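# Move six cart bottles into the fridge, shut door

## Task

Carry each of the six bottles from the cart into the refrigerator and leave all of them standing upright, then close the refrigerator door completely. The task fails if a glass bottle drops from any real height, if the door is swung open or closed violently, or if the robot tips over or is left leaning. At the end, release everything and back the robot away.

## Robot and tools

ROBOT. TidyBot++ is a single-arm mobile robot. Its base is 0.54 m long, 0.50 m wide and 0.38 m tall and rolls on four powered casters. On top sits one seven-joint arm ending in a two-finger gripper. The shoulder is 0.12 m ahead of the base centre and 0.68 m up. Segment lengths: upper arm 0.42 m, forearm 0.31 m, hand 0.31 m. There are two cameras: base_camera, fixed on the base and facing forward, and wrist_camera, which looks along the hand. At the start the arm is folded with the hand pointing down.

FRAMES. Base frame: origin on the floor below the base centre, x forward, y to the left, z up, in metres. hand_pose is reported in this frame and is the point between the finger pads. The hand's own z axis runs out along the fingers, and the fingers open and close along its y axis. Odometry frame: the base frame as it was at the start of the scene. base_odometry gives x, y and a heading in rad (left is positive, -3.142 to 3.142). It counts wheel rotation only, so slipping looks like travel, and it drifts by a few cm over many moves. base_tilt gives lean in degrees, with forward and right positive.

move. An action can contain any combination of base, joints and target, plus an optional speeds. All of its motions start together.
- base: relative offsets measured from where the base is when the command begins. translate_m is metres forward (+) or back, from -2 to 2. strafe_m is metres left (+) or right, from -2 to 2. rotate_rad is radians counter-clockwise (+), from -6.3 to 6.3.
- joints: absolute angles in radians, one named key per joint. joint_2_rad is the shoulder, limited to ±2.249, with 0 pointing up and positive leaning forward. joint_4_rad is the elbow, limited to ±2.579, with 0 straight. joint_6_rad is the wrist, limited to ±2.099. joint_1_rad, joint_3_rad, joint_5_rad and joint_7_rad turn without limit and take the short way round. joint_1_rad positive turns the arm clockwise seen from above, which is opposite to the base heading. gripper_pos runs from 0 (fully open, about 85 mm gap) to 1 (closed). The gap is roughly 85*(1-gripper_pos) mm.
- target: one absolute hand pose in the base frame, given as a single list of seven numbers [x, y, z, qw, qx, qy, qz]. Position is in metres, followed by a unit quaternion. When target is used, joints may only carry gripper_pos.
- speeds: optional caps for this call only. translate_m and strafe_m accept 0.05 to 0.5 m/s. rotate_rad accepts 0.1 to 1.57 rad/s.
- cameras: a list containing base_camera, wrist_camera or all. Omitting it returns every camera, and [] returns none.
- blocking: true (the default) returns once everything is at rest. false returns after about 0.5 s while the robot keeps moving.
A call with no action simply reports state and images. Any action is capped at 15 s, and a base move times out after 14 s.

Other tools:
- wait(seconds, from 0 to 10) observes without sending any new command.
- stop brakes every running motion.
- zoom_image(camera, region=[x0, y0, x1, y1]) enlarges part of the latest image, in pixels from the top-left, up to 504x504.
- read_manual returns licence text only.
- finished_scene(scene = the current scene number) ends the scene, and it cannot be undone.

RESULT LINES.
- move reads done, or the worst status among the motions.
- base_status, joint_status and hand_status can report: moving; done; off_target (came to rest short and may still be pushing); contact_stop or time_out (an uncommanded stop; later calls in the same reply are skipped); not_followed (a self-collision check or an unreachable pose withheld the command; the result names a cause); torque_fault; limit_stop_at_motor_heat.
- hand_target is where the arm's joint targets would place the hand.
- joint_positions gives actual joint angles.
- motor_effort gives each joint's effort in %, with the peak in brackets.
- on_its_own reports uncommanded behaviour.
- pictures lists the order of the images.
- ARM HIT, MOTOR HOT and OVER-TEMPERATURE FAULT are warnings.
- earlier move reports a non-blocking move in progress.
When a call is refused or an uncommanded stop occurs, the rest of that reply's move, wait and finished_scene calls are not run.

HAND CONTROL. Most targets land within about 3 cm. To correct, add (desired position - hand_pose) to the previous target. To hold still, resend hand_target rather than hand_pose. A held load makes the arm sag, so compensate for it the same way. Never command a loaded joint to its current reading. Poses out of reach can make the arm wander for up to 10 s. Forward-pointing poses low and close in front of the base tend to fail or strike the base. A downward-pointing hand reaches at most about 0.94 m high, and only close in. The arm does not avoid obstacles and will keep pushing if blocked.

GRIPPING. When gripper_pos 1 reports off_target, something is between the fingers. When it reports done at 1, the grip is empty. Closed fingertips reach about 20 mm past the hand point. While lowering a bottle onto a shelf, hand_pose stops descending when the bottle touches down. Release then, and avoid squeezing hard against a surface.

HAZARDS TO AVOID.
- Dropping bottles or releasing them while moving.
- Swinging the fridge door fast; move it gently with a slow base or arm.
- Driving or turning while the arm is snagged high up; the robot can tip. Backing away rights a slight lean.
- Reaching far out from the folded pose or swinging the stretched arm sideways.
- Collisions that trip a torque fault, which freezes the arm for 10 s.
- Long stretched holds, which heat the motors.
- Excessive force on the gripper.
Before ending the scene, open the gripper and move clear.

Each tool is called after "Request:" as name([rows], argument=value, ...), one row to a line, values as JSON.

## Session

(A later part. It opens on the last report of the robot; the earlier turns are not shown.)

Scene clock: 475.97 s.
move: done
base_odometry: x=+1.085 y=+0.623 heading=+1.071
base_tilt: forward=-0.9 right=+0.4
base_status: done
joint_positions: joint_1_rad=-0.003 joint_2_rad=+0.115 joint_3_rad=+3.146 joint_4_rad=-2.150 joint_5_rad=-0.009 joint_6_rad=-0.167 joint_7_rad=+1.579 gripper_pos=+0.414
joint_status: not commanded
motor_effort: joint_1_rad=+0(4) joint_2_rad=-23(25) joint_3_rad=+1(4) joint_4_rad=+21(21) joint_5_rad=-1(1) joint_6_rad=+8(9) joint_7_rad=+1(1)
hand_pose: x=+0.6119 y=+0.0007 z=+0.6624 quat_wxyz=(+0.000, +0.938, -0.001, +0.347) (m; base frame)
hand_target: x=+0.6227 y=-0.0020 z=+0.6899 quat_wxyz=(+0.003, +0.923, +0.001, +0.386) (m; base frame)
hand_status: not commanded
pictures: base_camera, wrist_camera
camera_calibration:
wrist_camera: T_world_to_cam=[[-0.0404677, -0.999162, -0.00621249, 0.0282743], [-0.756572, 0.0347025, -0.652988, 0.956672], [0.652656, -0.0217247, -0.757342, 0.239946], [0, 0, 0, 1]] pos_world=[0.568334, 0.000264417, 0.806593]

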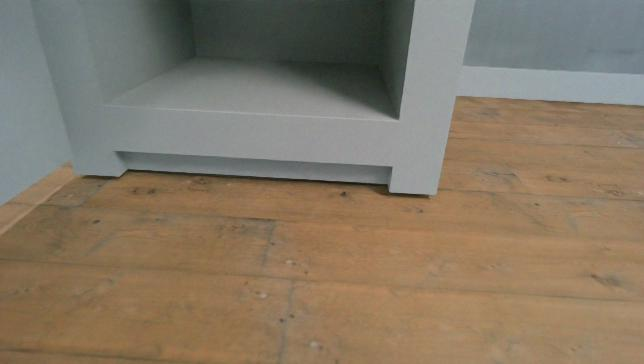

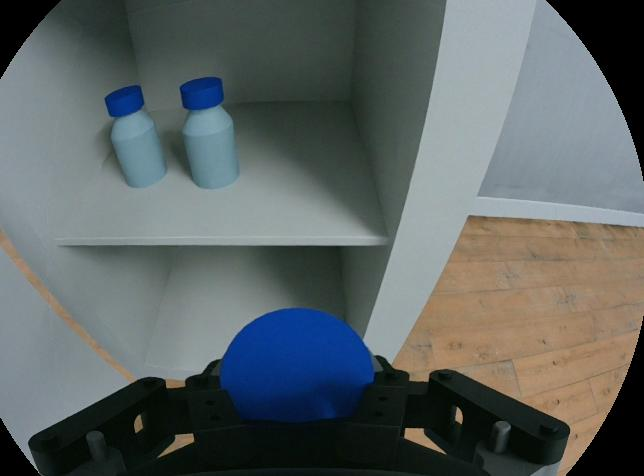

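Request:
move(base={"translate_m": 0.364, "strafe_m": -0.008}, speeds={"translate_m": 0.22}, cameras=["wrist_camera"])

Request:
move(joints={"joint_1_rad": 0, "joint_2_rad": 0.14, "joint_4_rad": -2.2, "joint_6_rad": -0.005}, cameras=["wrist_camera"])

Request:
move(joints={"joint_1_rad": 0, "joint_2_rad": 0.155, "joint_4_rad": -2.218, "joint_6_rad": 0.01}, cameras=[])

Request:
move(joints={"joint_1_rad": 0, "joint_2_rad": 0.172, "joint_4_rad": -2.222, "joint_6_rad": 0.015}, cameras=[])

Request:
move(joints={"joint_1_rad": 0, "joint_2_rad": 0.182, "joint_4_rad": -2.224, "joint_6_rad": 0.018}, cameras=["wrist_camera"])

Scene clock: 481.50 s.
move: done
base_odometry: x=+1.266 y=+0.939 heading=+1.071
base_tilt: forward=-0.8 right=+0.4
base_status: done
joint_positions: joint_1_rad=-0.003 joint_2_rad=+0.110 joint_3_rad=+3.146 joint_4_rad=-2.154 joint_5_rad=-0.009 joint_6_rad=-0.163 joint_7_rad=+1.579 gripper_pos=+0.414
joint_status: not commanded
motor_effort: joint_1_rad=+0(0) joint_2_rad=-23(25) joint_3_rad=+1(1) joint_4_rad=+21(22) joint_5_rad=+0(1) joint_6_rad=+8(9) joint_7_rad=+0(1)
hand_pose: x=+0.6110 y=+0.0007 z=+0.6640 quat_wxyz=(+0.000, +0.937, -0.001, +0.350) (m; base frame)
hand_target: x=+0.6227 y=-0.0020 z=+0.6899 quat_wxyz=(+0.003, +0.923, +0.001, +0.386) (m; base frame)
hand_status: not commanded
pictures: wrist_camera
camera_calibration:
wrist_camera: T_world_to_cam=[[-0.0404601, -0.999161, -0.00641001, 0.0283684], [-0.753316, 0.0347181, -0.656741, 0.957583], [0.656413, -0.021743, -0.754089, 0.237281], [0, 0, 0, 1]] pos_world=[0.566756, 0.00025834, 0.807997]

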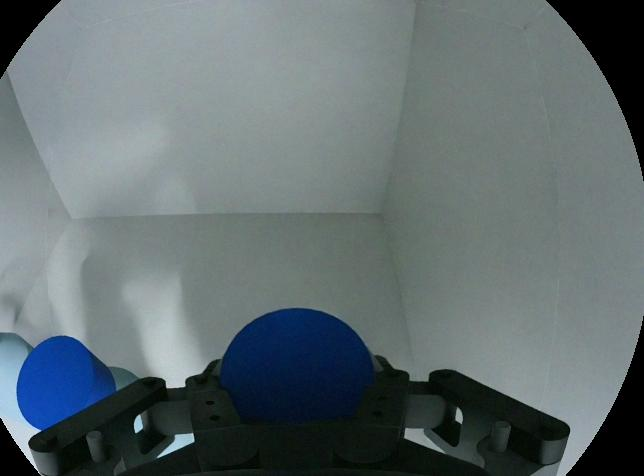

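Scene clock: 482.57 s.
move: done
base_odometry: x=+1.266 y=+0.939 heading=+1.071
base_tilt: forward=-0.8 right=+0.3
base_status: not commanded
joint_positions: joint_1_rad=-0.003 joint_2_rad=+0.157 joint_3_rad=+3.146 joint_4_rad=-2.200 joint_5_rad=-0.009 joint_6_rad=-0.050 joint_7_rad=+1.579 gripper_pos=+0.414
joint_status: all done
motor_effort: joint_1_rad=+0(1) joint_2_rad=-24(26) joint_3_rad=+1(1) joint_4_rad=+19(21) joint_5_rad=+0(1) joint_6_rad=+8(9) joint_7_rad=+1(1)
hand_pose: x=+0.6153 y=+0.0004 z=+0.6435 quat_wxyz=(+0.000, +0.933, -0.001, +0.359) (m; base frame)
hand_target: x=+0.6262 y=-0.0020 z=+0.6621 quat_wxyz=(+0.003, +0.922, +0.001, +0.388) (m; base frame)
hand_status: not commanded
pictures: wrist_camera
camera_calibration:
wrist_camera: T_world_to_cam=[[-0.0410171, -0.999139, -0.00626371, 0.0283458], [-0.740631, 0.0346114, -0.67102, 0.94876], [0.670659, -0.0228842, -0.741412, 0.202004], [0, 0, 0, 1]] pos_world=[0.568368, 0.000106129, 0.786583]

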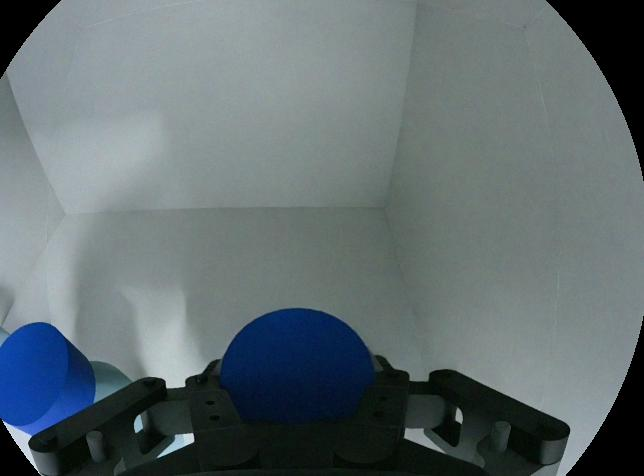

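Scene clock: 483.13 s.
move: done
base_odometry: x=+1.266 y=+0.939 heading=+1.071
base_tilt: forward=-0.8 right=+0.4
base_status: not commanded
joint_positions: joint_1_rad=-0.003 joint_2_rad=+0.163 joint_3_rad=+3.146 joint_4_rad=-2.214 joint_5_rad=-0.009 joint_6_rad=-0.031 joint_7_rad=+1.579 gripper_pos=+0.414
joint_status: all done
motor_effort: joint_1_rad=+0(1) joint_2_rad=-23(25) joint_3_rad=+1(1) joint_4_rad=+19(20) joint_5_rad=+0(1) joint_6_rad=+7(9) joint_7_rad=+0(1)
hand_pose: x=+0.6133 y=+0.0004 z=+0.6388 quat_wxyz=(+0.000, +0.934, -0.001, +0.358) (m; base frame)
hand_target: x=+0.6212 y=-0.0019 z=+0.6499 quat_wxyz=(+0.003, +0.925, +0.001, +0.380) (m; base frame)
hand_status: not commanded
pictures: none
No camera images: "cameras" was empty.

Scene clock: 483.67 s.
move: done
base_odometry: x=+1.266 y=+0.939 heading=+1.071
base_tilt: forward=-0.8 right=+0.4
base_status: not commanded
joint_positions: joint_1_rad=-0.003 joint_2_rad=+0.165 joint_3_rad=+3.146 joint_4_rad=-2.214 joint_5_rad=-0.009 joint_6_rad=-0.026 joint_7_rad=+1.579 gripper_pos=+0.414
joint_status: all done
motor_effort: joint_1_rad=+0(0) joint_2_rad=-21(23) joint_3_rad=+1(1) joint_4_rad=+17(19) joint_5_rad=+0(1) joint_6_rad=+8(8) joint_7_rad=+0(1)
hand_pose: x=+0.6144 y=+0.0004 z=+0.6387 quat_wxyz=(+0.001, +0.933, -0.001, +0.360) (m; base frame)
hand_target: x=+0.6199 y=-0.0019 z=+0.6407 quat_wxyz=(+0.003, +0.928, +0.001, +0.372) (m; base frame)
hand_status: not commanded
pictures: none
No camera images: "cameras" was empty.

Scene clock: 484.17 s.
move: done
base_odometry: x=+1.266 y=+0.939 heading=+1.071
base_tilt: forward=-0.8 right=+0.4
base_status: not commanded
joint_positions: joint_1_rad=-0.003 joint_2_rad=+0.167 joint_3_rad=+3.146 joint_4_rad=-2.214 joint_5_rad=-0.009 joint_6_rad=-0.022 joint_7_rad=+1.579 gripper_pos=+0.414
joint_status: all done
motor_effort: joint_1_rad=+0(1) joint_2_rad=-20(21) joint_3_rad=+1(1) joint_4_rad=+17(18) joint_5_rad=+0(1) joint_6_rad=+7(7) joint_7_rad=+0(1)
hand_pose: x=+0.6152 y=+0.0003 z=+0.6387 quat_wxyz=(+0.001, +0.933, -0.001, +0.361) (m; base frame)
hand_target: x=+0.6192 y=-0.0019 z=+0.6355 quat_wxyz=(+0.003, +0.930, +0.001, +0.368) (m; base frame)
hand_status: not commanded
pictures: wrist_camera
camera_calibration:
wrist_camera: T_world_to_cam=[[-0.0411462, -0.999134, -0.00622656, 0.0282887], [-0.737459, 0.0345734, -0.674507, 0.945701], [0.674138, -0.0231616, -0.738242, 0.194338], [0, 0, 0, 1]] pos_world=[0.567568, 0.0000692718, 0.781527]

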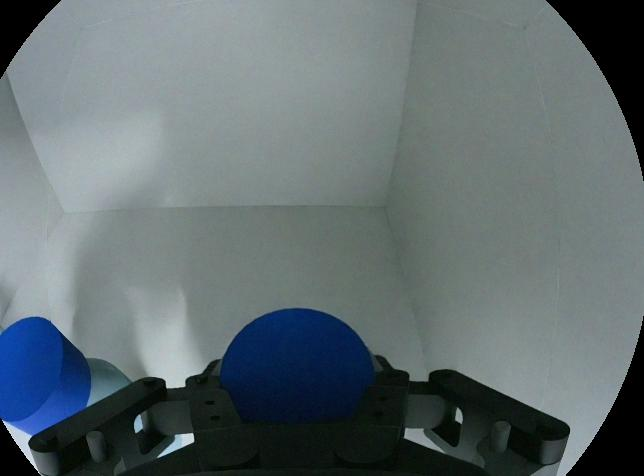

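Request:
move(joints={"joint_1_rad": 0, "joint_2_rad": 0.177, "joint_4_rad": -2.223, "joint_6_rad": 0.02}, cameras=[])

Request:
move(joints={"gripper_pos": 0.12}, cameras=["wrist_camera"])

Request:
move(base={"translate_m": -0.1}, speeds={"translate_m": 0.2}, cameras=["wrist_camera"])

Request:
move(base={"translate_m": -0.5}, speeds={"translate_m": 0.4})

Scene clock: 486.80 s.
move: done
base_odometry: x=+1.266 y=+0.939 heading=+1.071
base_tilt: forward=-0.8 right=+0.4
base_status: not commanded
joint_positions: joint_1_rad=-0.003 joint_2_rad=+0.167 joint_3_rad=+3.146 joint_4_rad=-2.214 joint_5_rad=-0.009 joint_6_rad=-0.022 joint_7_rad=+1.579 gripper_pos=+0.414
joint_status: all done
motor_effort: joint_1_rad=+0(1) joint_2_rad=-20(21) joint_3_rad=+1(1) joint_4_rad=+18(18) joint_5_rad=+0(1) joint_6_rad=+7(8) joint_7_rad=+1(1)
hand_pose: x=+0.6153 y=+0.0003 z=+0.6387 quat_wxyz=(+0.001, +0.933, -0.001, +0.361) (m; base frame)
hand_target: x=+0.6203 y=-0.0019 z=+0.6389 quat_wxyz=(+0.003, +0.928, +0.001, +0.372) (m; base frame)
hand_status: not commanded
pictures: none
No camera images: "cameras" was empty.

Scene clock: 487.60 s.
move: done
base_odometry: x=+1.266 y=+0.939 heading=+1.071
base_tilt: forward=-0.8 right=+0.4
base_status: not commanded
joint_positions: joint_1_rad=-0.003 joint_2_rad=+0.168 joint_3_rad=+3.146 joint_4_rad=-2.214 joint_5_rad=-0.009 joint_6_rad=-0.013 joint_7_rad=+1.579 gripper_pos=+0.120
joint_status: all done
motor_effort: joint_1_rad=+0(1) joint_2_rad=-20(21) joint_3_rad=+1(1) joint_4_rad=+16(17) joint_5_rad=+0(1) joint_6_rad=+6(8) joint_7_rad=+1(1)
hand_pose: x=+0.6172 y=+0.0003 z=+0.6403 quat_wxyz=(+0.001, +0.931, -0.001, +0.365) (m; base frame)
hand_target: x=+0.6203 y=-0.0019 z=+0.6389 quat_wxyz=(+0.003, +0.928, +0.001, +0.372) (m; base frame)
hand_status: not commanded
pictures: wrist_camera
camera_calibration:
wrist_camera: T_world_to_cam=[[-0.0411381, -0.999132, -0.00649538, 0.0285214], [-0.731817, 0.0345565, -0.680624, 0.948705], [0.680258, -0.0232462, -0.732604, 0.186827], [0, 0, 0, 1]] pos_world=[0.568361, 0.0000557892, 0.782767]

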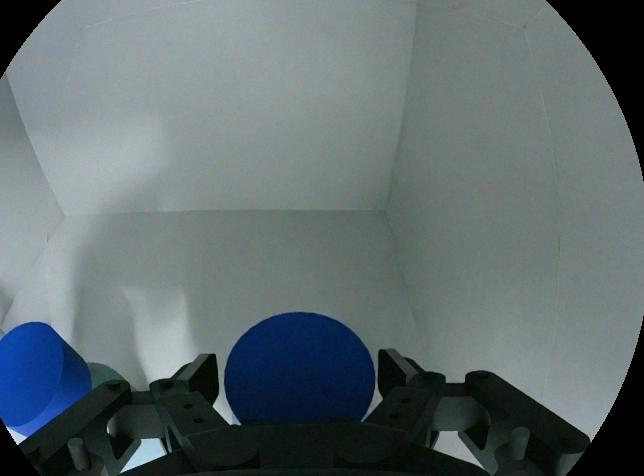

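Scene clock: 488.83 s.
move: done
base_odometry: x=+1.219 y=+0.851 heading=+1.071
base_tilt: forward=-0.9 right=+0.4
base_status: done
joint_positions: joint_1_rad=-0.003 joint_2_rad=+0.174 joint_3_rad=+3.146 joint_4_rad=-2.214 joint_5_rad=-0.009 joint_6_rad=-0.012 joint_7_rad=+1.579 gripper_pos=+0.120
joint_status: not commanded
motor_effort: joint_1_rad=+0(1) joint_2_rad=-21(22) joint_3_rad=+1(1) joint_4_rad=+16(17) joint_5_rad=+0(1) joint_6_rad=+6(7) joint_7_rad=+1(1)
hand_pose: x=+0.6172 y=+0.0003 z=+0.6373 quat_wxyz=(+0.001, +0.932, -0.001, +0.362) (m; base frame)
hand_target: x=+0.6203 y=-0.0019 z=+0.6389 quat_wxyz=(+0.003, +0.928, +0.001, +0.372) (m; base frame)
hand_status: not commanded
pictures: wrist_camera
camera_calibration:
wrist_camera: T_world_to_cam=[[-0.0411791, -0.999132, -0.00626068, 0.0283721], [-0.735165, 0.034542, -0.677007, 0.946455], [0.676636, -0.0232759, -0.73595, 0.189021], [0, 0, 0, 1]] pos_world=[0.569071, 0.0000547495, 0.780045]

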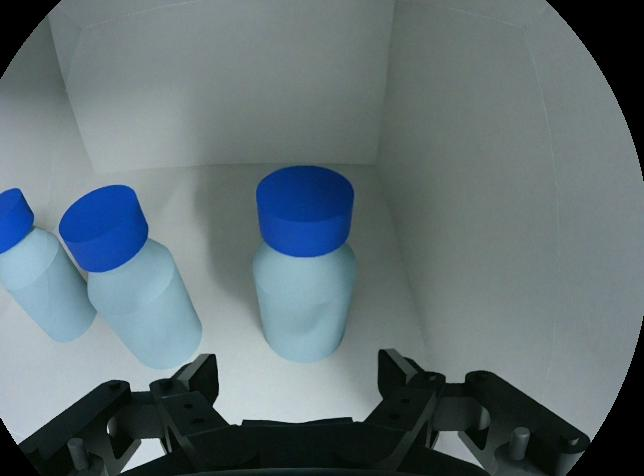

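Scene clock: 491.13 s.
move: done
base_odometry: x=+0.979 y=+0.412 heading=+1.071
base_tilt: forward=-0.9 right=+0.4
base_status: done
joint_positions: joint_1_rad=-0.003 joint_2_rad=+0.177 joint_3_rad=+3.146 joint_4_rad=-2.215 joint_5_rad=-0.009 joint_6_rad=-0.011 joint_7_rad=+1.579 gripper_pos=+0.120
joint_status: not commanded
motor_effort: joint_1_rad=+0(0) joint_2_rad=-21(23) joint_3_rad=+1(1) joint_4_rad=+16(18) joint_5_rad=+0(1) joint_6_rad=+6(7) joint_7_rad=+0(1)
hand_pose: x=+0.6172 y=+0.0003 z=+0.6359 quat_wxyz=(+0.001, +0.932, -0.001, +0.361) (m; base frame)
hand_target: x=+0.6203 y=-0.0019 z=+0.6389 quat_wxyz=(+0.003, +0.928, +0.001, +0.372) (m; base frame)
hand_status: not commanded
pictures: base_camera, wrist_camera
camera_calibration:
wrist_camera: T_world_to_cam=[[-0.041199, -0.999132, -0.00614907, 0.0283002], [-0.73673, 0.034535, -0.675304, 0.945352], [0.67493, -0.0232916, -0.737514, 0.19003], [0, 0, 0, 1]] pos_world=[0.569378, 0.0000540286, 0.778724]

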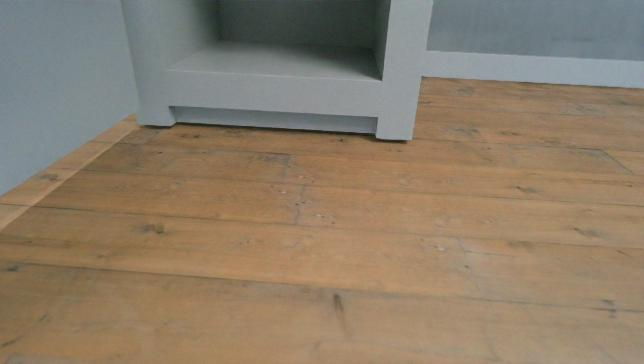

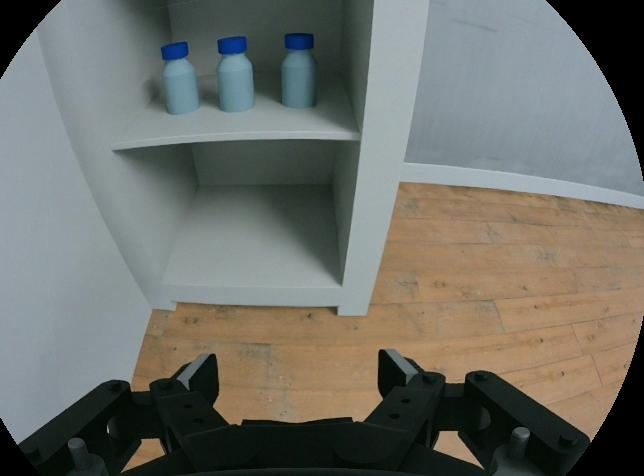

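Request:
move(base={"rotate_rad": -1.571}, speeds={"rotate_rad": 1.0}, joints={"joint_1_rad": 0, "joint_2_rad": 0.026, "joint_4_rad": -1.7, "joint_6_rad": -0.8, "gripper_pos": 1.0})

Scene clock: 502.80 s.
move: done
base_odometry: x=+0.979 y=+0.412 heading=-0.500
base_tilt: forward=-0.8 right=+0.4
base_status: done
joint_positions: joint_1_rad=-0.002 joint_2_rad=+0.047 joint_3_rad=+3.146 joint_4_rad=-1.704 joint_5_rad=-0.009 joint_6_rad=-0.758 joint_7_rad=+1.579 gripper_pos=+0.999
joint_status: all done
motor_effort: joint_1_rad=+0(3) joint_2_rad=-21(24) joint_3_rad=+1(3) joint_4_rad=+21(21) joint_5_rad=-1(2) joint_6_rad=+6(7) joint_7_rad=+0(1)
hand_pose: x=+0.6323 y=+0.0016 z=+0.7949 quat_wxyz=(-0.002, +0.950, +0.000, +0.311) (m; base frame)
hand_target: x=+0.6203 y=-0.0020 z=+0.7997 quat_wxyz=(+0.003, +0.953, +0.001, +0.303) (m; base frame)
hand_status: not commanded
pictures: base_camera, wrist_camera
camera_calibration:
wrist_camera: T_world_to_cam=[[-0.03737, -0.999284, -0.0058996, 0.0286129], [-0.804166, 0.0335769, -0.593455, 1.04136], [0.593228, -0.0174332, -0.804845, 0.402321], [0, 0, 0, 1]] pos_world=[0.59983, 0.00064037, 0.941977]

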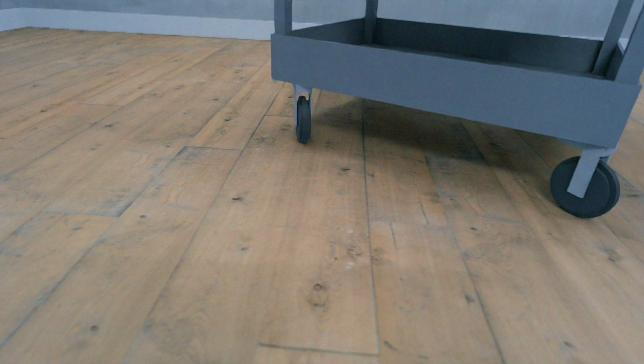

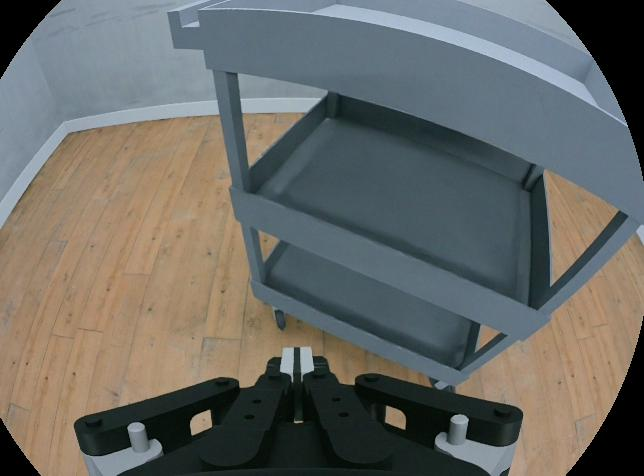

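Request:
move(base={"translate_m": -1.38, "strafe_m": -0.06}, speeds={"translate_m": 0.5})

Request:
move(joints={"joint_1_rad": 0, "joint_2_rad": 0.3, "joint_4_rad": -2.3, "joint_6_rad": 1.03, "gripper_pos": 1.0})

Scene clock: 508.03 s.
move: done
base_odometry: x=-0.261 y=+1.021 heading=-0.500
base_tilt: forward=-0.9 right=+0.4
base_status: done
joint_positions: joint_1_rad=-0.002 joint_2_rad=+0.033 joint_3_rad=+3.146 joint_4_rad=-1.703 joint_5_rad=-0.009 joint_6_rad=-0.763 joint_7_rad=+1.579 gripper_pos=+0.999
joint_status: not commanded
motor_effort: joint_1_rad=+0(1) joint_2_rad=-20(25) joint_3_rad=+1(1) joint_4_rad=+21(22) joint_5_rad=+0(1) joint_6_rad=+6(6) joint_7_rad=+0(1)
hand_pose: x=+0.6297 y=+0.0016 z=+0.8015 quat_wxyz=(-0.002, +0.949, +0.000, +0.316) (m; base frame)
hand_target: x=+0.6203 y=-0.0020 z=+0.7997 quat_wxyz=(+0.003, +0.953, +0.001, +0.303) (m; base frame)
hand_status: not commanded
pictures: base_camera, wrist_camera
camera_calibration:
wrist_camera: T_world_to_cam=[[-0.0372677, -0.999285, -0.00630286, 0.0288241], [-0.798431, 0.0335686, -0.60115, 1.04576], [0.600932, -0.0173711, -0.799111, 0.399731], [0, 0, 0, 1]] pos_world=[0.595827, 0.000642695, 0.948268]

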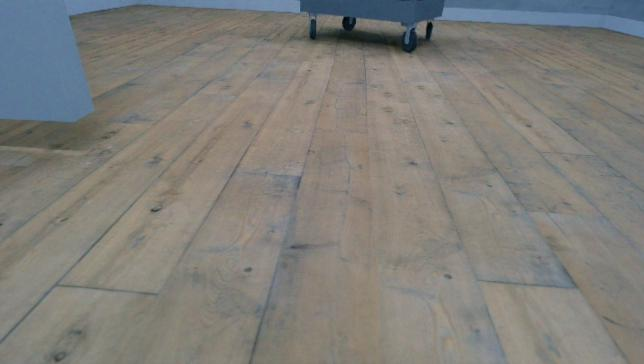

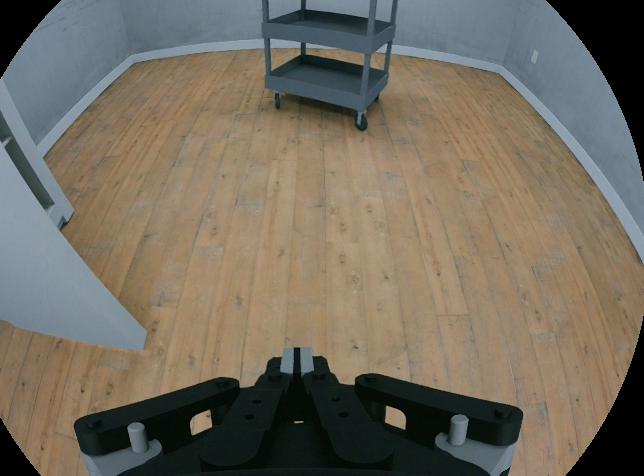

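Scene clock: 510.63 s.
move: done
base_odometry: x=-0.261 y=+1.021 heading=-0.500
base_tilt: forward=-0.9 right=+0.4
base_status: not commanded
joint_positions: joint_1_rad=-0.002 joint_2_rad=+0.291 joint_3_rad=+3.146 joint_4_rad=-2.283 joint_5_rad=-0.009 joint_6_rad=+0.992 joint_7_rad=+1.579 gripper_pos=+0.999
joint_status: all done
motor_effort: joint_1_rad=+0(1) joint_2_rad=-24(25) joint_3_rad=+1(1) joint_4_rad=+15(21) joint_5_rad=+0(1) joint_6_rad=+8(9) joint_7_rad=+1(1)
hand_pose: x=+0.7201 y=-0.0025 z=+0.8166 quat_wxyz=(+0.005, +0.711, -0.002, +0.703) (m; base frame)
hand_target: x=+0.7168 y=-0.0020 z=+0.8146 quat_wxyz=(+0.006, +0.707, +0.002, +0.707) (m; base frame)
hand_status: not commanded
pictures: base_camera, wrist_camera
camera_calibration:
wrist_camera: T_world_to_cam=[[-0.0317158, -0.999104, -0.0280126, 0.0419224], [-0.00788408, 0.0282759, -0.999569, 0.883223], [0.999466, -0.0314813, -0.00877382, -0.575022], [0, 0, 0, 1]] pos_world=[0.583008, -0.0011915, 0.878972]

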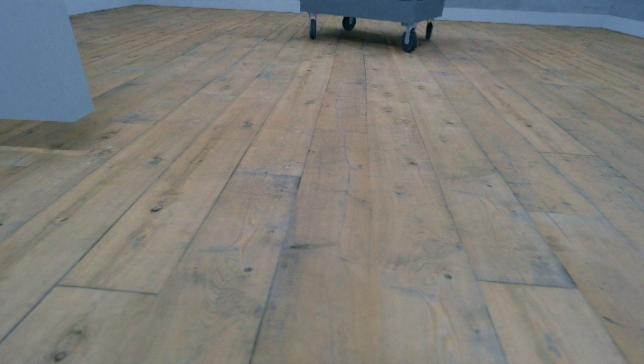

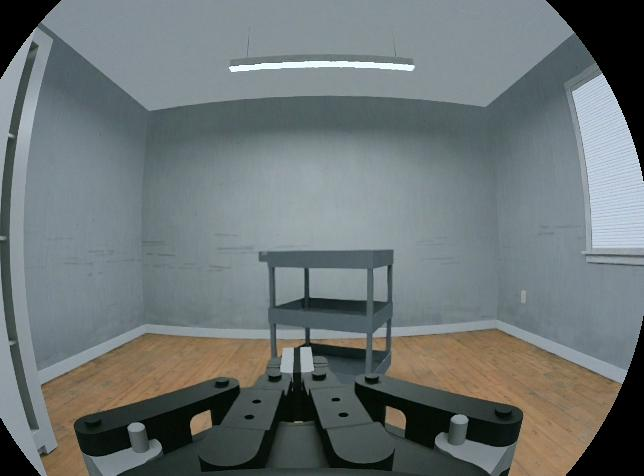

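Request:
move(base={"strafe_m": 0.65}, speeds={"strafe_m": 0.35})

Scene clock: 516.73 s.
move: done
base_odometry: x=+0.051 y=+1.591 heading=-0.500
base_tilt: forward=-0.9 right=+0.4
base_status: done
joint_positions: joint_1_rad=-0.001 joint_2_rad=+0.292 joint_3_rad=+3.147 joint_4_rad=-2.283 joint_5_rad=-0.009 joint_6_rad=+0.996 joint_7_rad=+1.579 gripper_pos=+0.999
joint_status: not commanded
motor_effort: joint_1_rad=+0(4) joint_2_rad=-24(24) joint_3_rad=+1(2) joint_4_rad=+16(16) joint_5_rad=-1(1) joint_6_rad=+9(9) joint_7_rad=+1(1)
hand_pose: x=+0.7202 y=-0.0027 z=+0.8170 quat_wxyz=(+0.005, +0.710, -0.002, +0.704) (m; base frame)
hand_target: x=+0.7168 y=-0.0020 z=+0.8146 quat_wxyz=(+0.006, +0.707, +0.002, +0.707) (m; base frame)
hand_status: not commanded
pictures: base_camera, wrist_camera
camera_calibration:
wrist_camera: T_world_to_cam=[[-0.0320633, -0.999093, -0.0280367, 0.0419609], [-0.00520281, 0.0282176, -0.999588, 0.881749], [0.999472, -0.0319043, -0.00610284, -0.57733], [0, 0, 0, 1]] pos_world=[0.582958, -0.00137729, 0.879039]

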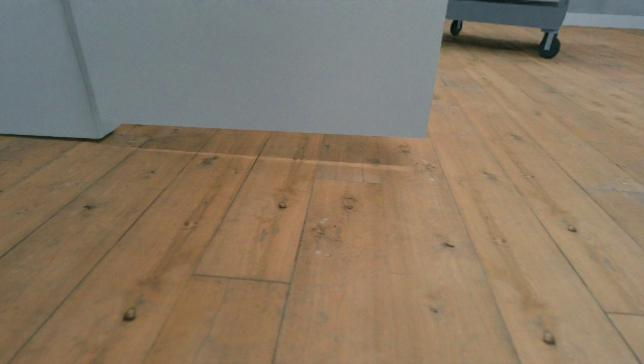

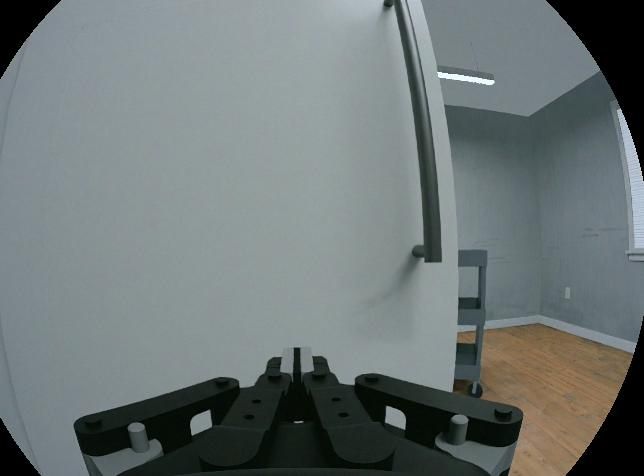

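Request:
move(base={"translate_m": 0.16}, speeds={"translate_m": 0.1})

Scene clock: 523.23 s.
move: done
base_odometry: x=+0.191 y=+1.515 heading=-0.500
base_tilt: forward=-0.9 right=+0.4
base_status: done
joint_positions: joint_1_rad=-0.001 joint_2_rad=+0.298 joint_3_rad=+3.147 joint_4_rad=-2.287 joint_5_rad=-0.009 joint_6_rad=+0.997 joint_7_rad=+1.579 gripper_pos=+0.999
joint_status: not commanded
motor_effort: joint_1_rad=+0(1) joint_2_rad=-24(26) joint_3_rad=+1(1) joint_4_rad=+15(16) joint_5_rad=-1(1) joint_6_rad=+9(9) joint_7_rad=+1(1)
hand_pose: x=+0.7199 y=-0.0027 z=+0.8121 quat_wxyz=(+0.005, +0.713, -0.002, +0.701) (m; base frame)
hand_target: x=+0.7168 y=-0.0020 z=+0.8146 quat_wxyz=(+0.006, +0.707, +0.002, +0.707) (m; base frame)
hand_status: not commanded
pictures: base_camera, wrist_camera
camera_calibration:
wrist_camera: T_world_to_cam=[[-0.0323087, -0.999092, -0.027758, 0.041765], [-0.0136877, 0.0282122, -0.999508, 0.882879], [0.999384, -0.0319129, -0.0145867, -0.570117], [0, 0, 0, 1]] pos_world=[0.583199, -0.00137493, 0.875288]

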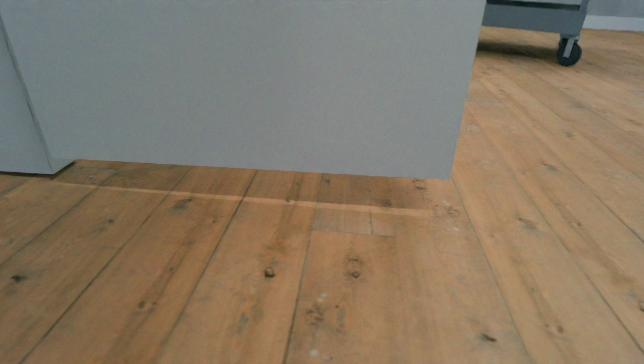

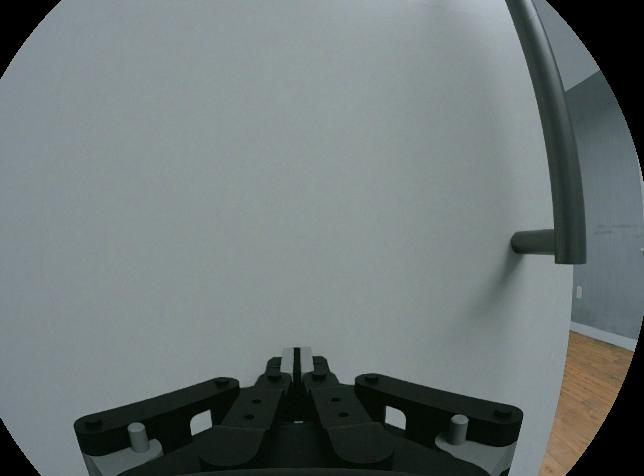

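Request:
move(base={"translate_m": 0.18, "strafe_m": -0.205, "rotate_rad": 0.3}, speeds={"translate_m": 0.12, "rotate_rad": 0.14})

Request:
wait(seconds=1)

Scene clock: 534.03 s.
move: done
base_odometry: x=+0.251 y=+1.248 heading=-0.199
base_tilt: forward=-0.8 right=+0.4
base_status: done
joint_positions: joint_1_rad=+0.001 joint_2_rad=+0.296 joint_3_rad=+3.147 joint_4_rad=-2.301 joint_5_rad=-0.009 joint_6_rad=+1.007 joint_7_rad=+1.579 gripper_pos=+0.999
joint_status: not commanded
motor_effort: joint_1_rad=+0(3) joint_2_rad=-24(25) joint_3_rad=+1(3) joint_4_rad=+15(21) joint_5_rad=+0(2) joint_6_rad=+8(9) joint_7_rad=+0(1)
hand_pose: x=+0.7159 y=-0.0041 z=+0.8095 quat_wxyz=(+0.006, +0.714, -0.003, +0.700) (m; base frame)
hand_target: x=+0.7168 y=-0.0020 z=+0.8146 quat_wxyz=(+0.006, +0.707, +0.002, +0.707) (m; base frame)
hand_status: not commanded
pictures: base_camera, wrist_camera
camera_calibration:
wrist_camera: T_world_to_cam=[[-0.0347295, -0.999014, -0.0276673, 0.0418739], [-0.0160034, 0.0282364, -0.999473, 0.88188], [0.999269, -0.0342684, -0.0169682, -0.564231], [0, 0, 0, 1]] pos_world=[0.579385, -0.00240381, 0.873]

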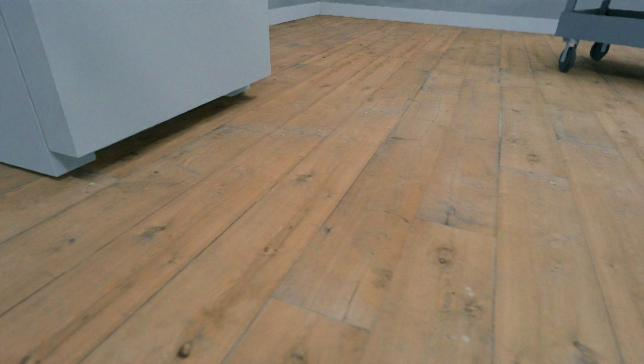

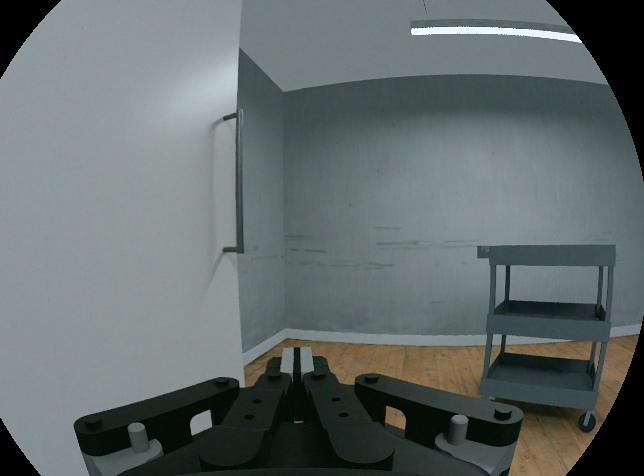

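Scene clock: 535.03 s.
base_odometry: x=+0.251 y=+1.248 heading=-0.199
base_tilt: forward=-0.8 right=+0.4
base_status: done
joint_positions: joint_1_rad=+0.001 joint_2_rad=+0.296 joint_3_rad=+3.147 joint_4_rad=-2.301 joint_5_rad=-0.009 joint_6_rad=+1.007 joint_7_rad=+1.579 gripper_pos=+0.999
joint_status: not commanded
motor_effort: joint_1_rad=+0(3) joint_2_rad=-24(25) joint_3_rad=+1(3) joint_4_rad=+15(21) joint_5_rad=+0(2) joint_6_rad=+9(9) joint_7_rad=+0(1)
hand_pose: x=+0.7159 y=-0.0041 z=+0.8095 quat_wxyz=(+0.006, +0.714, -0.003, +0.700) (m; base frame)
hand_target: x=+0.7168 y=-0.0020 z=+0.8146 quat_wxyz=(+0.006, +0.707, +0.002, +0.707) (m; base frame)
hand_status: not commanded
wait: 1.00 s; at rest by 0.27 s
pictures: base_camera, wrist_camera
camera_calibration:
wrist_camera: T_world_to_cam=[[-0.0347295, -0.999014, -0.0276673, 0.0418739], [-0.0160034, 0.0282364, -0.999473, 0.88188], [0.999269, -0.0342684, -0.0169682, -0.564231], [0, 0, 0, 1]] pos_world=[0.579385, -0.00240381, 0.873]

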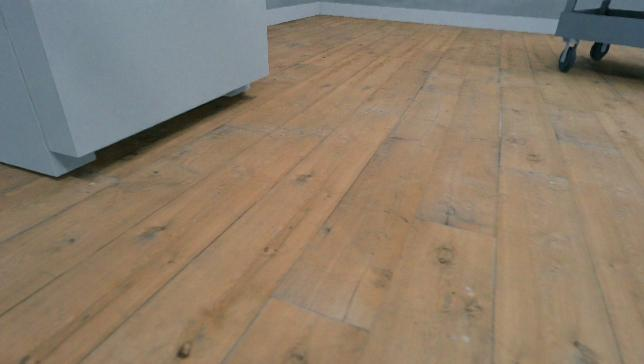

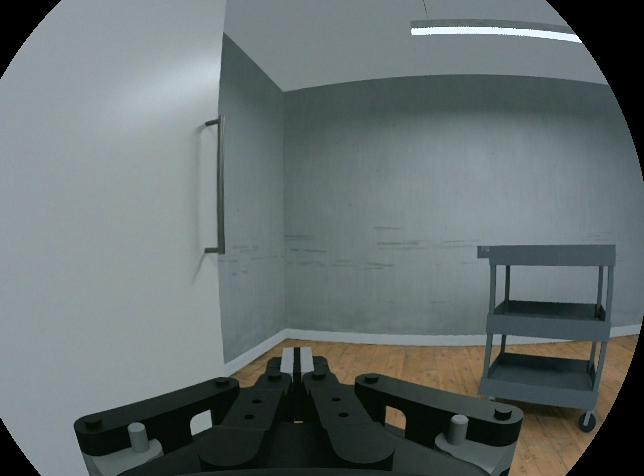

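Request:
wait(seconds=1.5)

Request:
wait(seconds=4, cameras=["base_camera"])

Scene clock: 537.70 s.
base_odometry: x=+0.251 y=+1.248 heading=-0.199
base_tilt: forward=-0.9 right=+0.4
base_status: done
joint_positions: joint_1_rad=+0.001 joint_2_rad=+0.296 joint_3_rad=+3.147 joint_4_rad=-2.301 joint_5_rad=-0.009 joint_6_rad=+1.007 joint_7_rad=+1.579 gripper_pos=+0.999
joint_status: not commanded
motor_effort: joint_1_rad=+0(3) joint_2_rad=-24(25) joint_3_rad=+1(3) joint_4_rad=+15(21) joint_5_rad=-1(2) joint_6_rad=+9(9) joint_7_rad=+1(1)
hand_pose: x=+0.7159 y=-0.0041 z=+0.8095 quat_wxyz=(+0.006, +0.714, -0.003, +0.700) (m; base frame)
hand_target: x=+0.7168 y=-0.0020 z=+0.8146 quat_wxyz=(+0.006, +0.707, +0.002, +0.707) (m; base frame)
hand_status: not commanded
wait: 1.50 s; at rest from the start
pictures: base_camera, wrist_camera
camera_calibration:
wrist_camera: T_world_to_cam=[[-0.0347295, -0.999014, -0.0276673, 0.0418739], [-0.0160034, 0.0282364, -0.999473, 0.88188], [0.999269, -0.0342684, -0.0169682, -0.564231], [0, 0, 0, 1]] pos_world=[0.579385, -0.00240381, 0.873]

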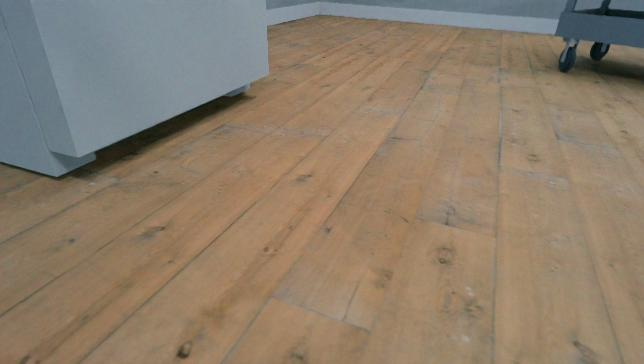

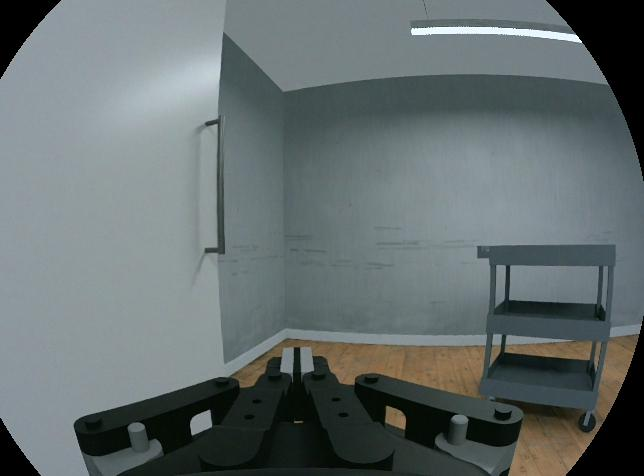

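Scene clock: 541.70 s.
base_odometry: x=+0.251 y=+1.248 heading=-0.199
base_tilt: forward=-0.8 right=+0.4
base_status: done
joint_positions: joint_1_rad=+0.001 joint_2_rad=+0.296 joint_3_rad=+3.147 joint_4_rad=-2.301 joint_5_rad=-0.009 joint_6_rad=+1.007 joint_7_rad=+1.579 gripper_pos=+0.999
joint_status: not commanded
motor_effort: joint_1_rad=+0(3) joint_2_rad=-24(25) joint_3_rad=+1(3) joint_4_rad=+15(21) joint_5_rad=+0(2) joint_6_rad=+9(9) joint_7_rad=+1(1)
hand_pose: x=+0.7159 y=-0.0041 z=+0.8095 quat_wxyz=(+0.006, +0.714, -0.003, +0.700) (m; base frame)
hand_target: x=+0.7168 y=-0.0020 z=+0.8146 quat_wxyz=(+0.006, +0.707, +0.002, +0.707) (m; base frame)
hand_status: not commanded
wait: 4.00 s; at rest by 0.27 s
pictures: base_camera

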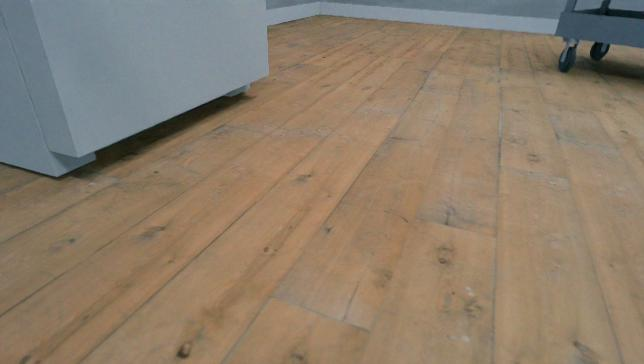

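Request:
move(base={"translate_m": 0.93, "strafe_m": -0.65}, cameras=[])

Request:
move(base={"rotate_rad": 1.27})

Scene clock: 548.70 s.
move: done
base_odometry: x=+1.034 y=+0.427 heading=-0.199
base_tilt: forward=-0.8 right=+0.4
base_status: done
joint_positions: joint_1_rad=+0.001 joint_2_rad=+0.300 joint_3_rad=+3.147 joint_4_rad=-2.300 joint_5_rad=-0.009 joint_6_rad=+1.007 joint_7_rad=+1.579 gripper_pos=+0.999
joint_status: not commanded
motor_effort: joint_1_rad=+0(3) joint_2_rad=-24(26) joint_3_rad=+1(3) joint_4_rad=+15(17) joint_5_rad=+0(1) joint_6_rad=+9(9) joint_7_rad=+1(1)
hand_pose: x=+0.7167 y=-0.0039 z=+0.8073 quat_wxyz=(+0.006, +0.715, -0.003, +0.699) (m; base frame)
hand_target: x=+0.7168 y=-0.0020 z=+0.8146 quat_wxyz=(+0.006, +0.707, +0.002, +0.707) (m; base frame)
hand_status: not commanded
pictures: none
No camera images: "cameras" was empty.

Scene clock: 550.83 s.
move: done
base_odometry: x=+1.034 y=+0.427 heading=+1.070
base_tilt: forward=-0.8 right=+0.4
base_status: done
joint_positions: joint_1_rad=-0.005 joint_2_rad=+0.300 joint_3_rad=+3.146 joint_4_rad=-2.300 joint_5_rad=-0.009 joint_6_rad=+1.007 joint_7_rad=+1.579 gripper_pos=+0.999
joint_status: not commanded
motor_effort: joint_1_rad=+0(3) joint_2_rad=-24(26) joint_3_rad=+1(3) joint_4_rad=+16(16) joint_5_rad=-1(2) joint_6_rad=+8(9) joint_7_rad=+0(1)
hand_pose: x=+0.7167 y=-0.0002 z=+0.8074 quat_wxyz=(+0.004, +0.715, -0.001, +0.699) (m; base frame)
hand_target: x=+0.7168 y=-0.0020 z=+0.8146 quat_wxyz=(+0.006, +0.707, +0.002, +0.707) (m; base frame)
hand_status: not commanded
pictures: base_camera, wrist_camera
camera_calibration:
wrist_camera: T_world_to_cam=[[-0.0283223, -0.999216, -0.0276686, 0.0411196], [-0.0195945, 0.0282294, -0.999409, 0.88216], [0.999407, -0.0277634, -0.0203787, -0.562285], [0, 0, 0, 1]] pos_world=[0.580402, 0.00057366, 0.871318]

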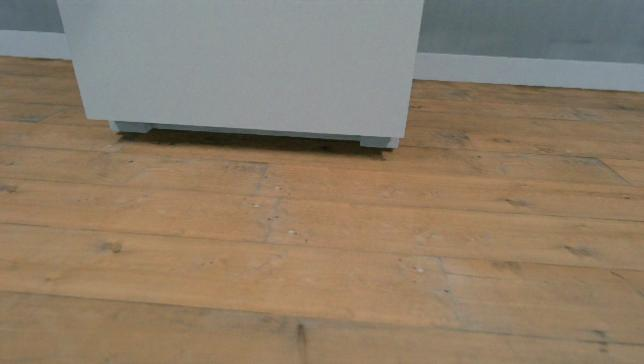

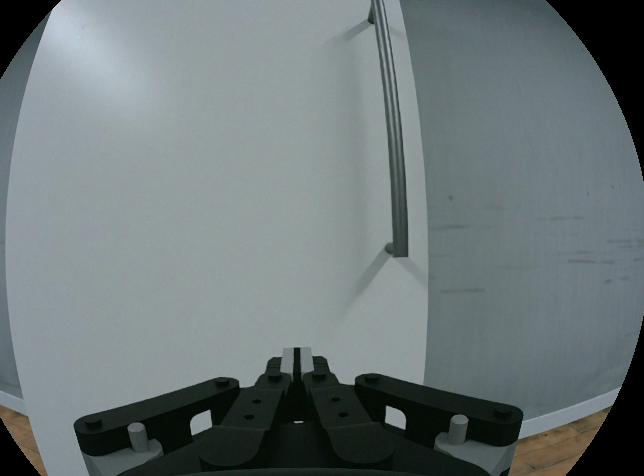

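Request:
zoom_image(camera="base_camera", region=[60, 90, 440, 180])

Scaled by 1.326.

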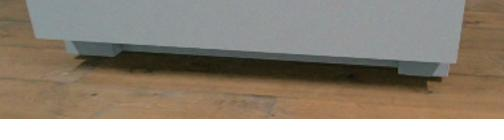

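Request:
move(base={"translate_m": 0.12}, speeds={"translate_m": 0.12})

Request:
zoom_image(camera="base_camera", region=[60, 90, 440, 220])

Scene clock: 556.43 s.
move: done
base_odometry: x=+1.092 y=+0.533 heading=+1.071
base_tilt: forward=-0.8 right=+0.4
base_status: done
joint_positions: joint_1_rad=-0.005 joint_2_rad=+0.302 joint_3_rad=+3.146 joint_4_rad=-2.299 joint_5_rad=-0.009 joint_6_rad=+1.007 joint_7_rad=+1.579 gripper_pos=+0.999
joint_status: not commanded
motor_effort: joint_1_rad=+0(1) joint_2_rad=-24(26) joint_3_rad=+1(1) joint_4_rad=+15(16) joint_5_rad=+0(1) joint_6_rad=+9(9) joint_7_rad=+0(1)
hand_pose: x=+0.7171 y=-0.0002 z=+0.8067 quat_wxyz=(+0.004, +0.715, -0.001, +0.699) (m; base frame)
hand_target: x=+0.7168 y=-0.0020 z=+0.8146 quat_wxyz=(+0.006, +0.707, +0.002, +0.707) (m; base frame)
hand_status: not commanded
pictures: base_camera, wrist_camera
camera_calibration:
wrist_camera: T_world_to_cam=[[-0.0283501, -0.999216, -0.0276309, 0.0411015], [-0.0206204, 0.0282207, -0.999389, 0.882185], [0.999385, -0.027763, -0.0214043, -0.561818], [0, 0, 0, 1]] pos_world=[0.580829, 0.000575695, 0.870757]

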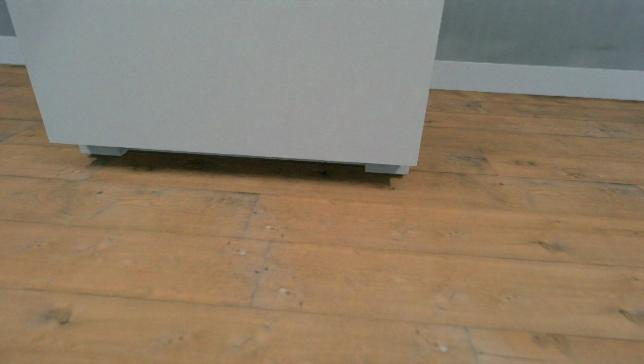

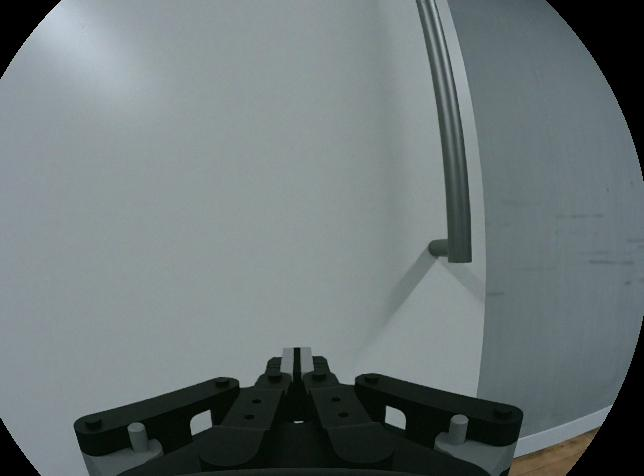

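Scaled by 1.326.

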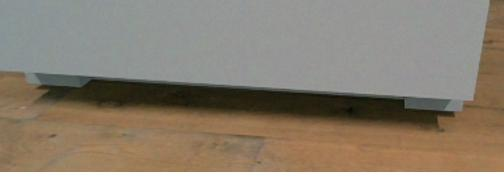

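Request:
move(base={"translate_m": 0.08}, speeds={"translate_m": 0.05})

Scene clock: 559.17 s.
move: done
base_odometry: x=+1.130 y=+0.603 heading=+1.072
base_tilt: forward=-0.8 right=+0.4
base_status: done
joint_positions: joint_1_rad=-0.005 joint_2_rad=+0.302 joint_3_rad=+3.146 joint_4_rad=-2.300 joint_5_rad=-0.009 joint_6_rad=+1.007 joint_7_rad=+1.579 gripper_pos=+0.999
joint_status: not commanded
motor_effort: joint_1_rad=+0(1) joint_2_rad=-24(26) joint_3_rad=+1(1) joint_4_rad=+15(17) joint_5_rad=-1(1) joint_6_rad=+9(9) joint_7_rad=+1(1)
hand_pose: x=+0.7170 y=-0.0002 z=+0.8066 quat_wxyz=(+0.004, +0.715, -0.001, +0.699) (m; base frame)
hand_target: x=+0.7168 y=-0.0020 z=+0.8146 quat_wxyz=(+0.006, +0.707, +0.002, +0.707) (m; base frame)
hand_status: not commanded
pictures: base_camera, wrist_camera
camera_calibration:
wrist_camera: T_world_to_cam=[[-0.0283517, -0.999216, -0.0276283, 0.0410971], [-0.0206413, 0.0282187, -0.999389, 0.882146], [0.999385, -0.0277641, -0.0214252, -0.561742], [0, 0, 0, 1]] pos_world=[0.58077, 0.000575522, 0.870707]

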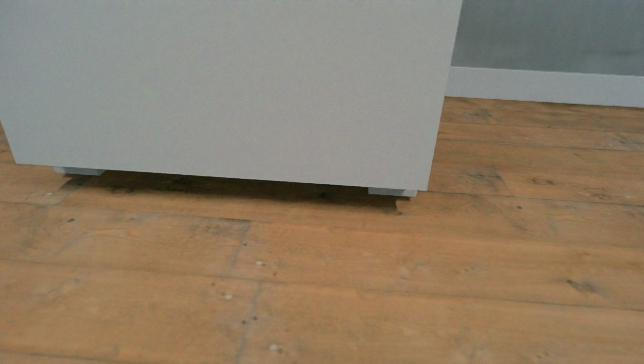

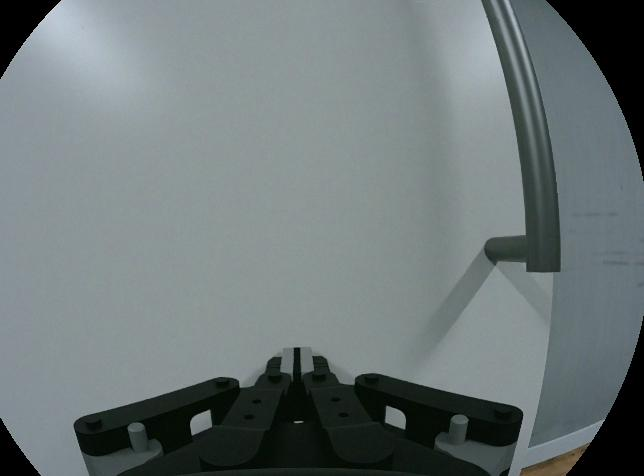

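Request:
move(base={"translate_m": 0.04}, speeds={"translate_m": 0.05})

Scene clock: 561.13 s.
move: done
base_odometry: x=+1.149 y=+0.637 heading=+1.073
base_tilt: forward=-0.8 right=+0.4
base_status: done
joint_positions: joint_1_rad=-0.005 joint_2_rad=+0.227 joint_3_rad=+3.146 joint_4_rad=-2.399 joint_5_rad=-0.009 joint_6_rad=+1.017 joint_7_rad=+1.579 gripper_pos=+0.999
joint_status: not commanded
motor_effort: joint_1_rad=+3(3) joint_2_rad=-8(24) joint_3_rad=+4(4) joint_4_rad=+35(38) joint_5_rad=-2(3) joint_6_rad=+7(9) joint_7_rad=+1(1)
hand_pose: x=+0.6797 y=-0.0003 z=+0.8061 quat_wxyz=(+0.004, +0.721, -0.001, +0.693) (m; base frame)
hand_target: x=+0.7168 y=-0.0020 z=+0.8146 quat_wxyz=(+0.006, +0.707, +0.002, +0.707) (m; base frame)
hand_status: not commanded
pictures: base_camera, wrist_camera
camera_calibration:
wrist_camera: T_world_to_cam=[[-0.0289255, -0.999205, -0.0274292, 0.0401116], [-0.0360511, 0.0284657, -0.998944, 0.891008], [0.998931, -0.0279061, -0.0368459, -0.511712], [0, 0, 0, 1]] pos_world=[0.544447, 0.000436671, 0.872314]

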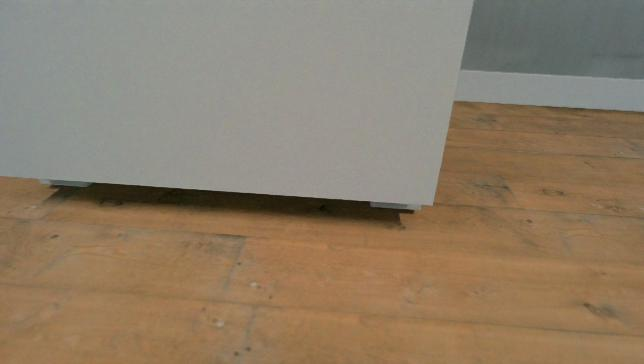

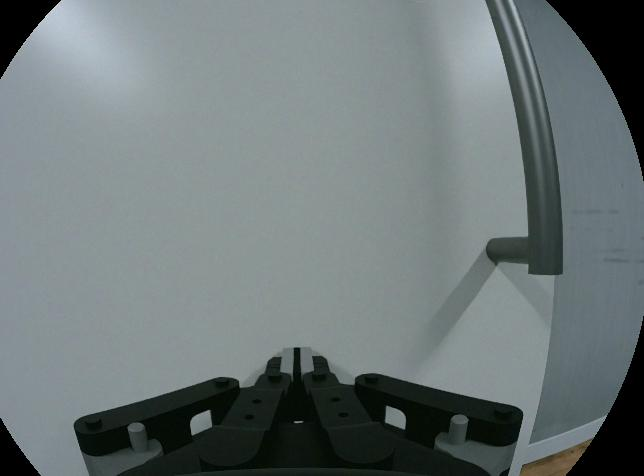

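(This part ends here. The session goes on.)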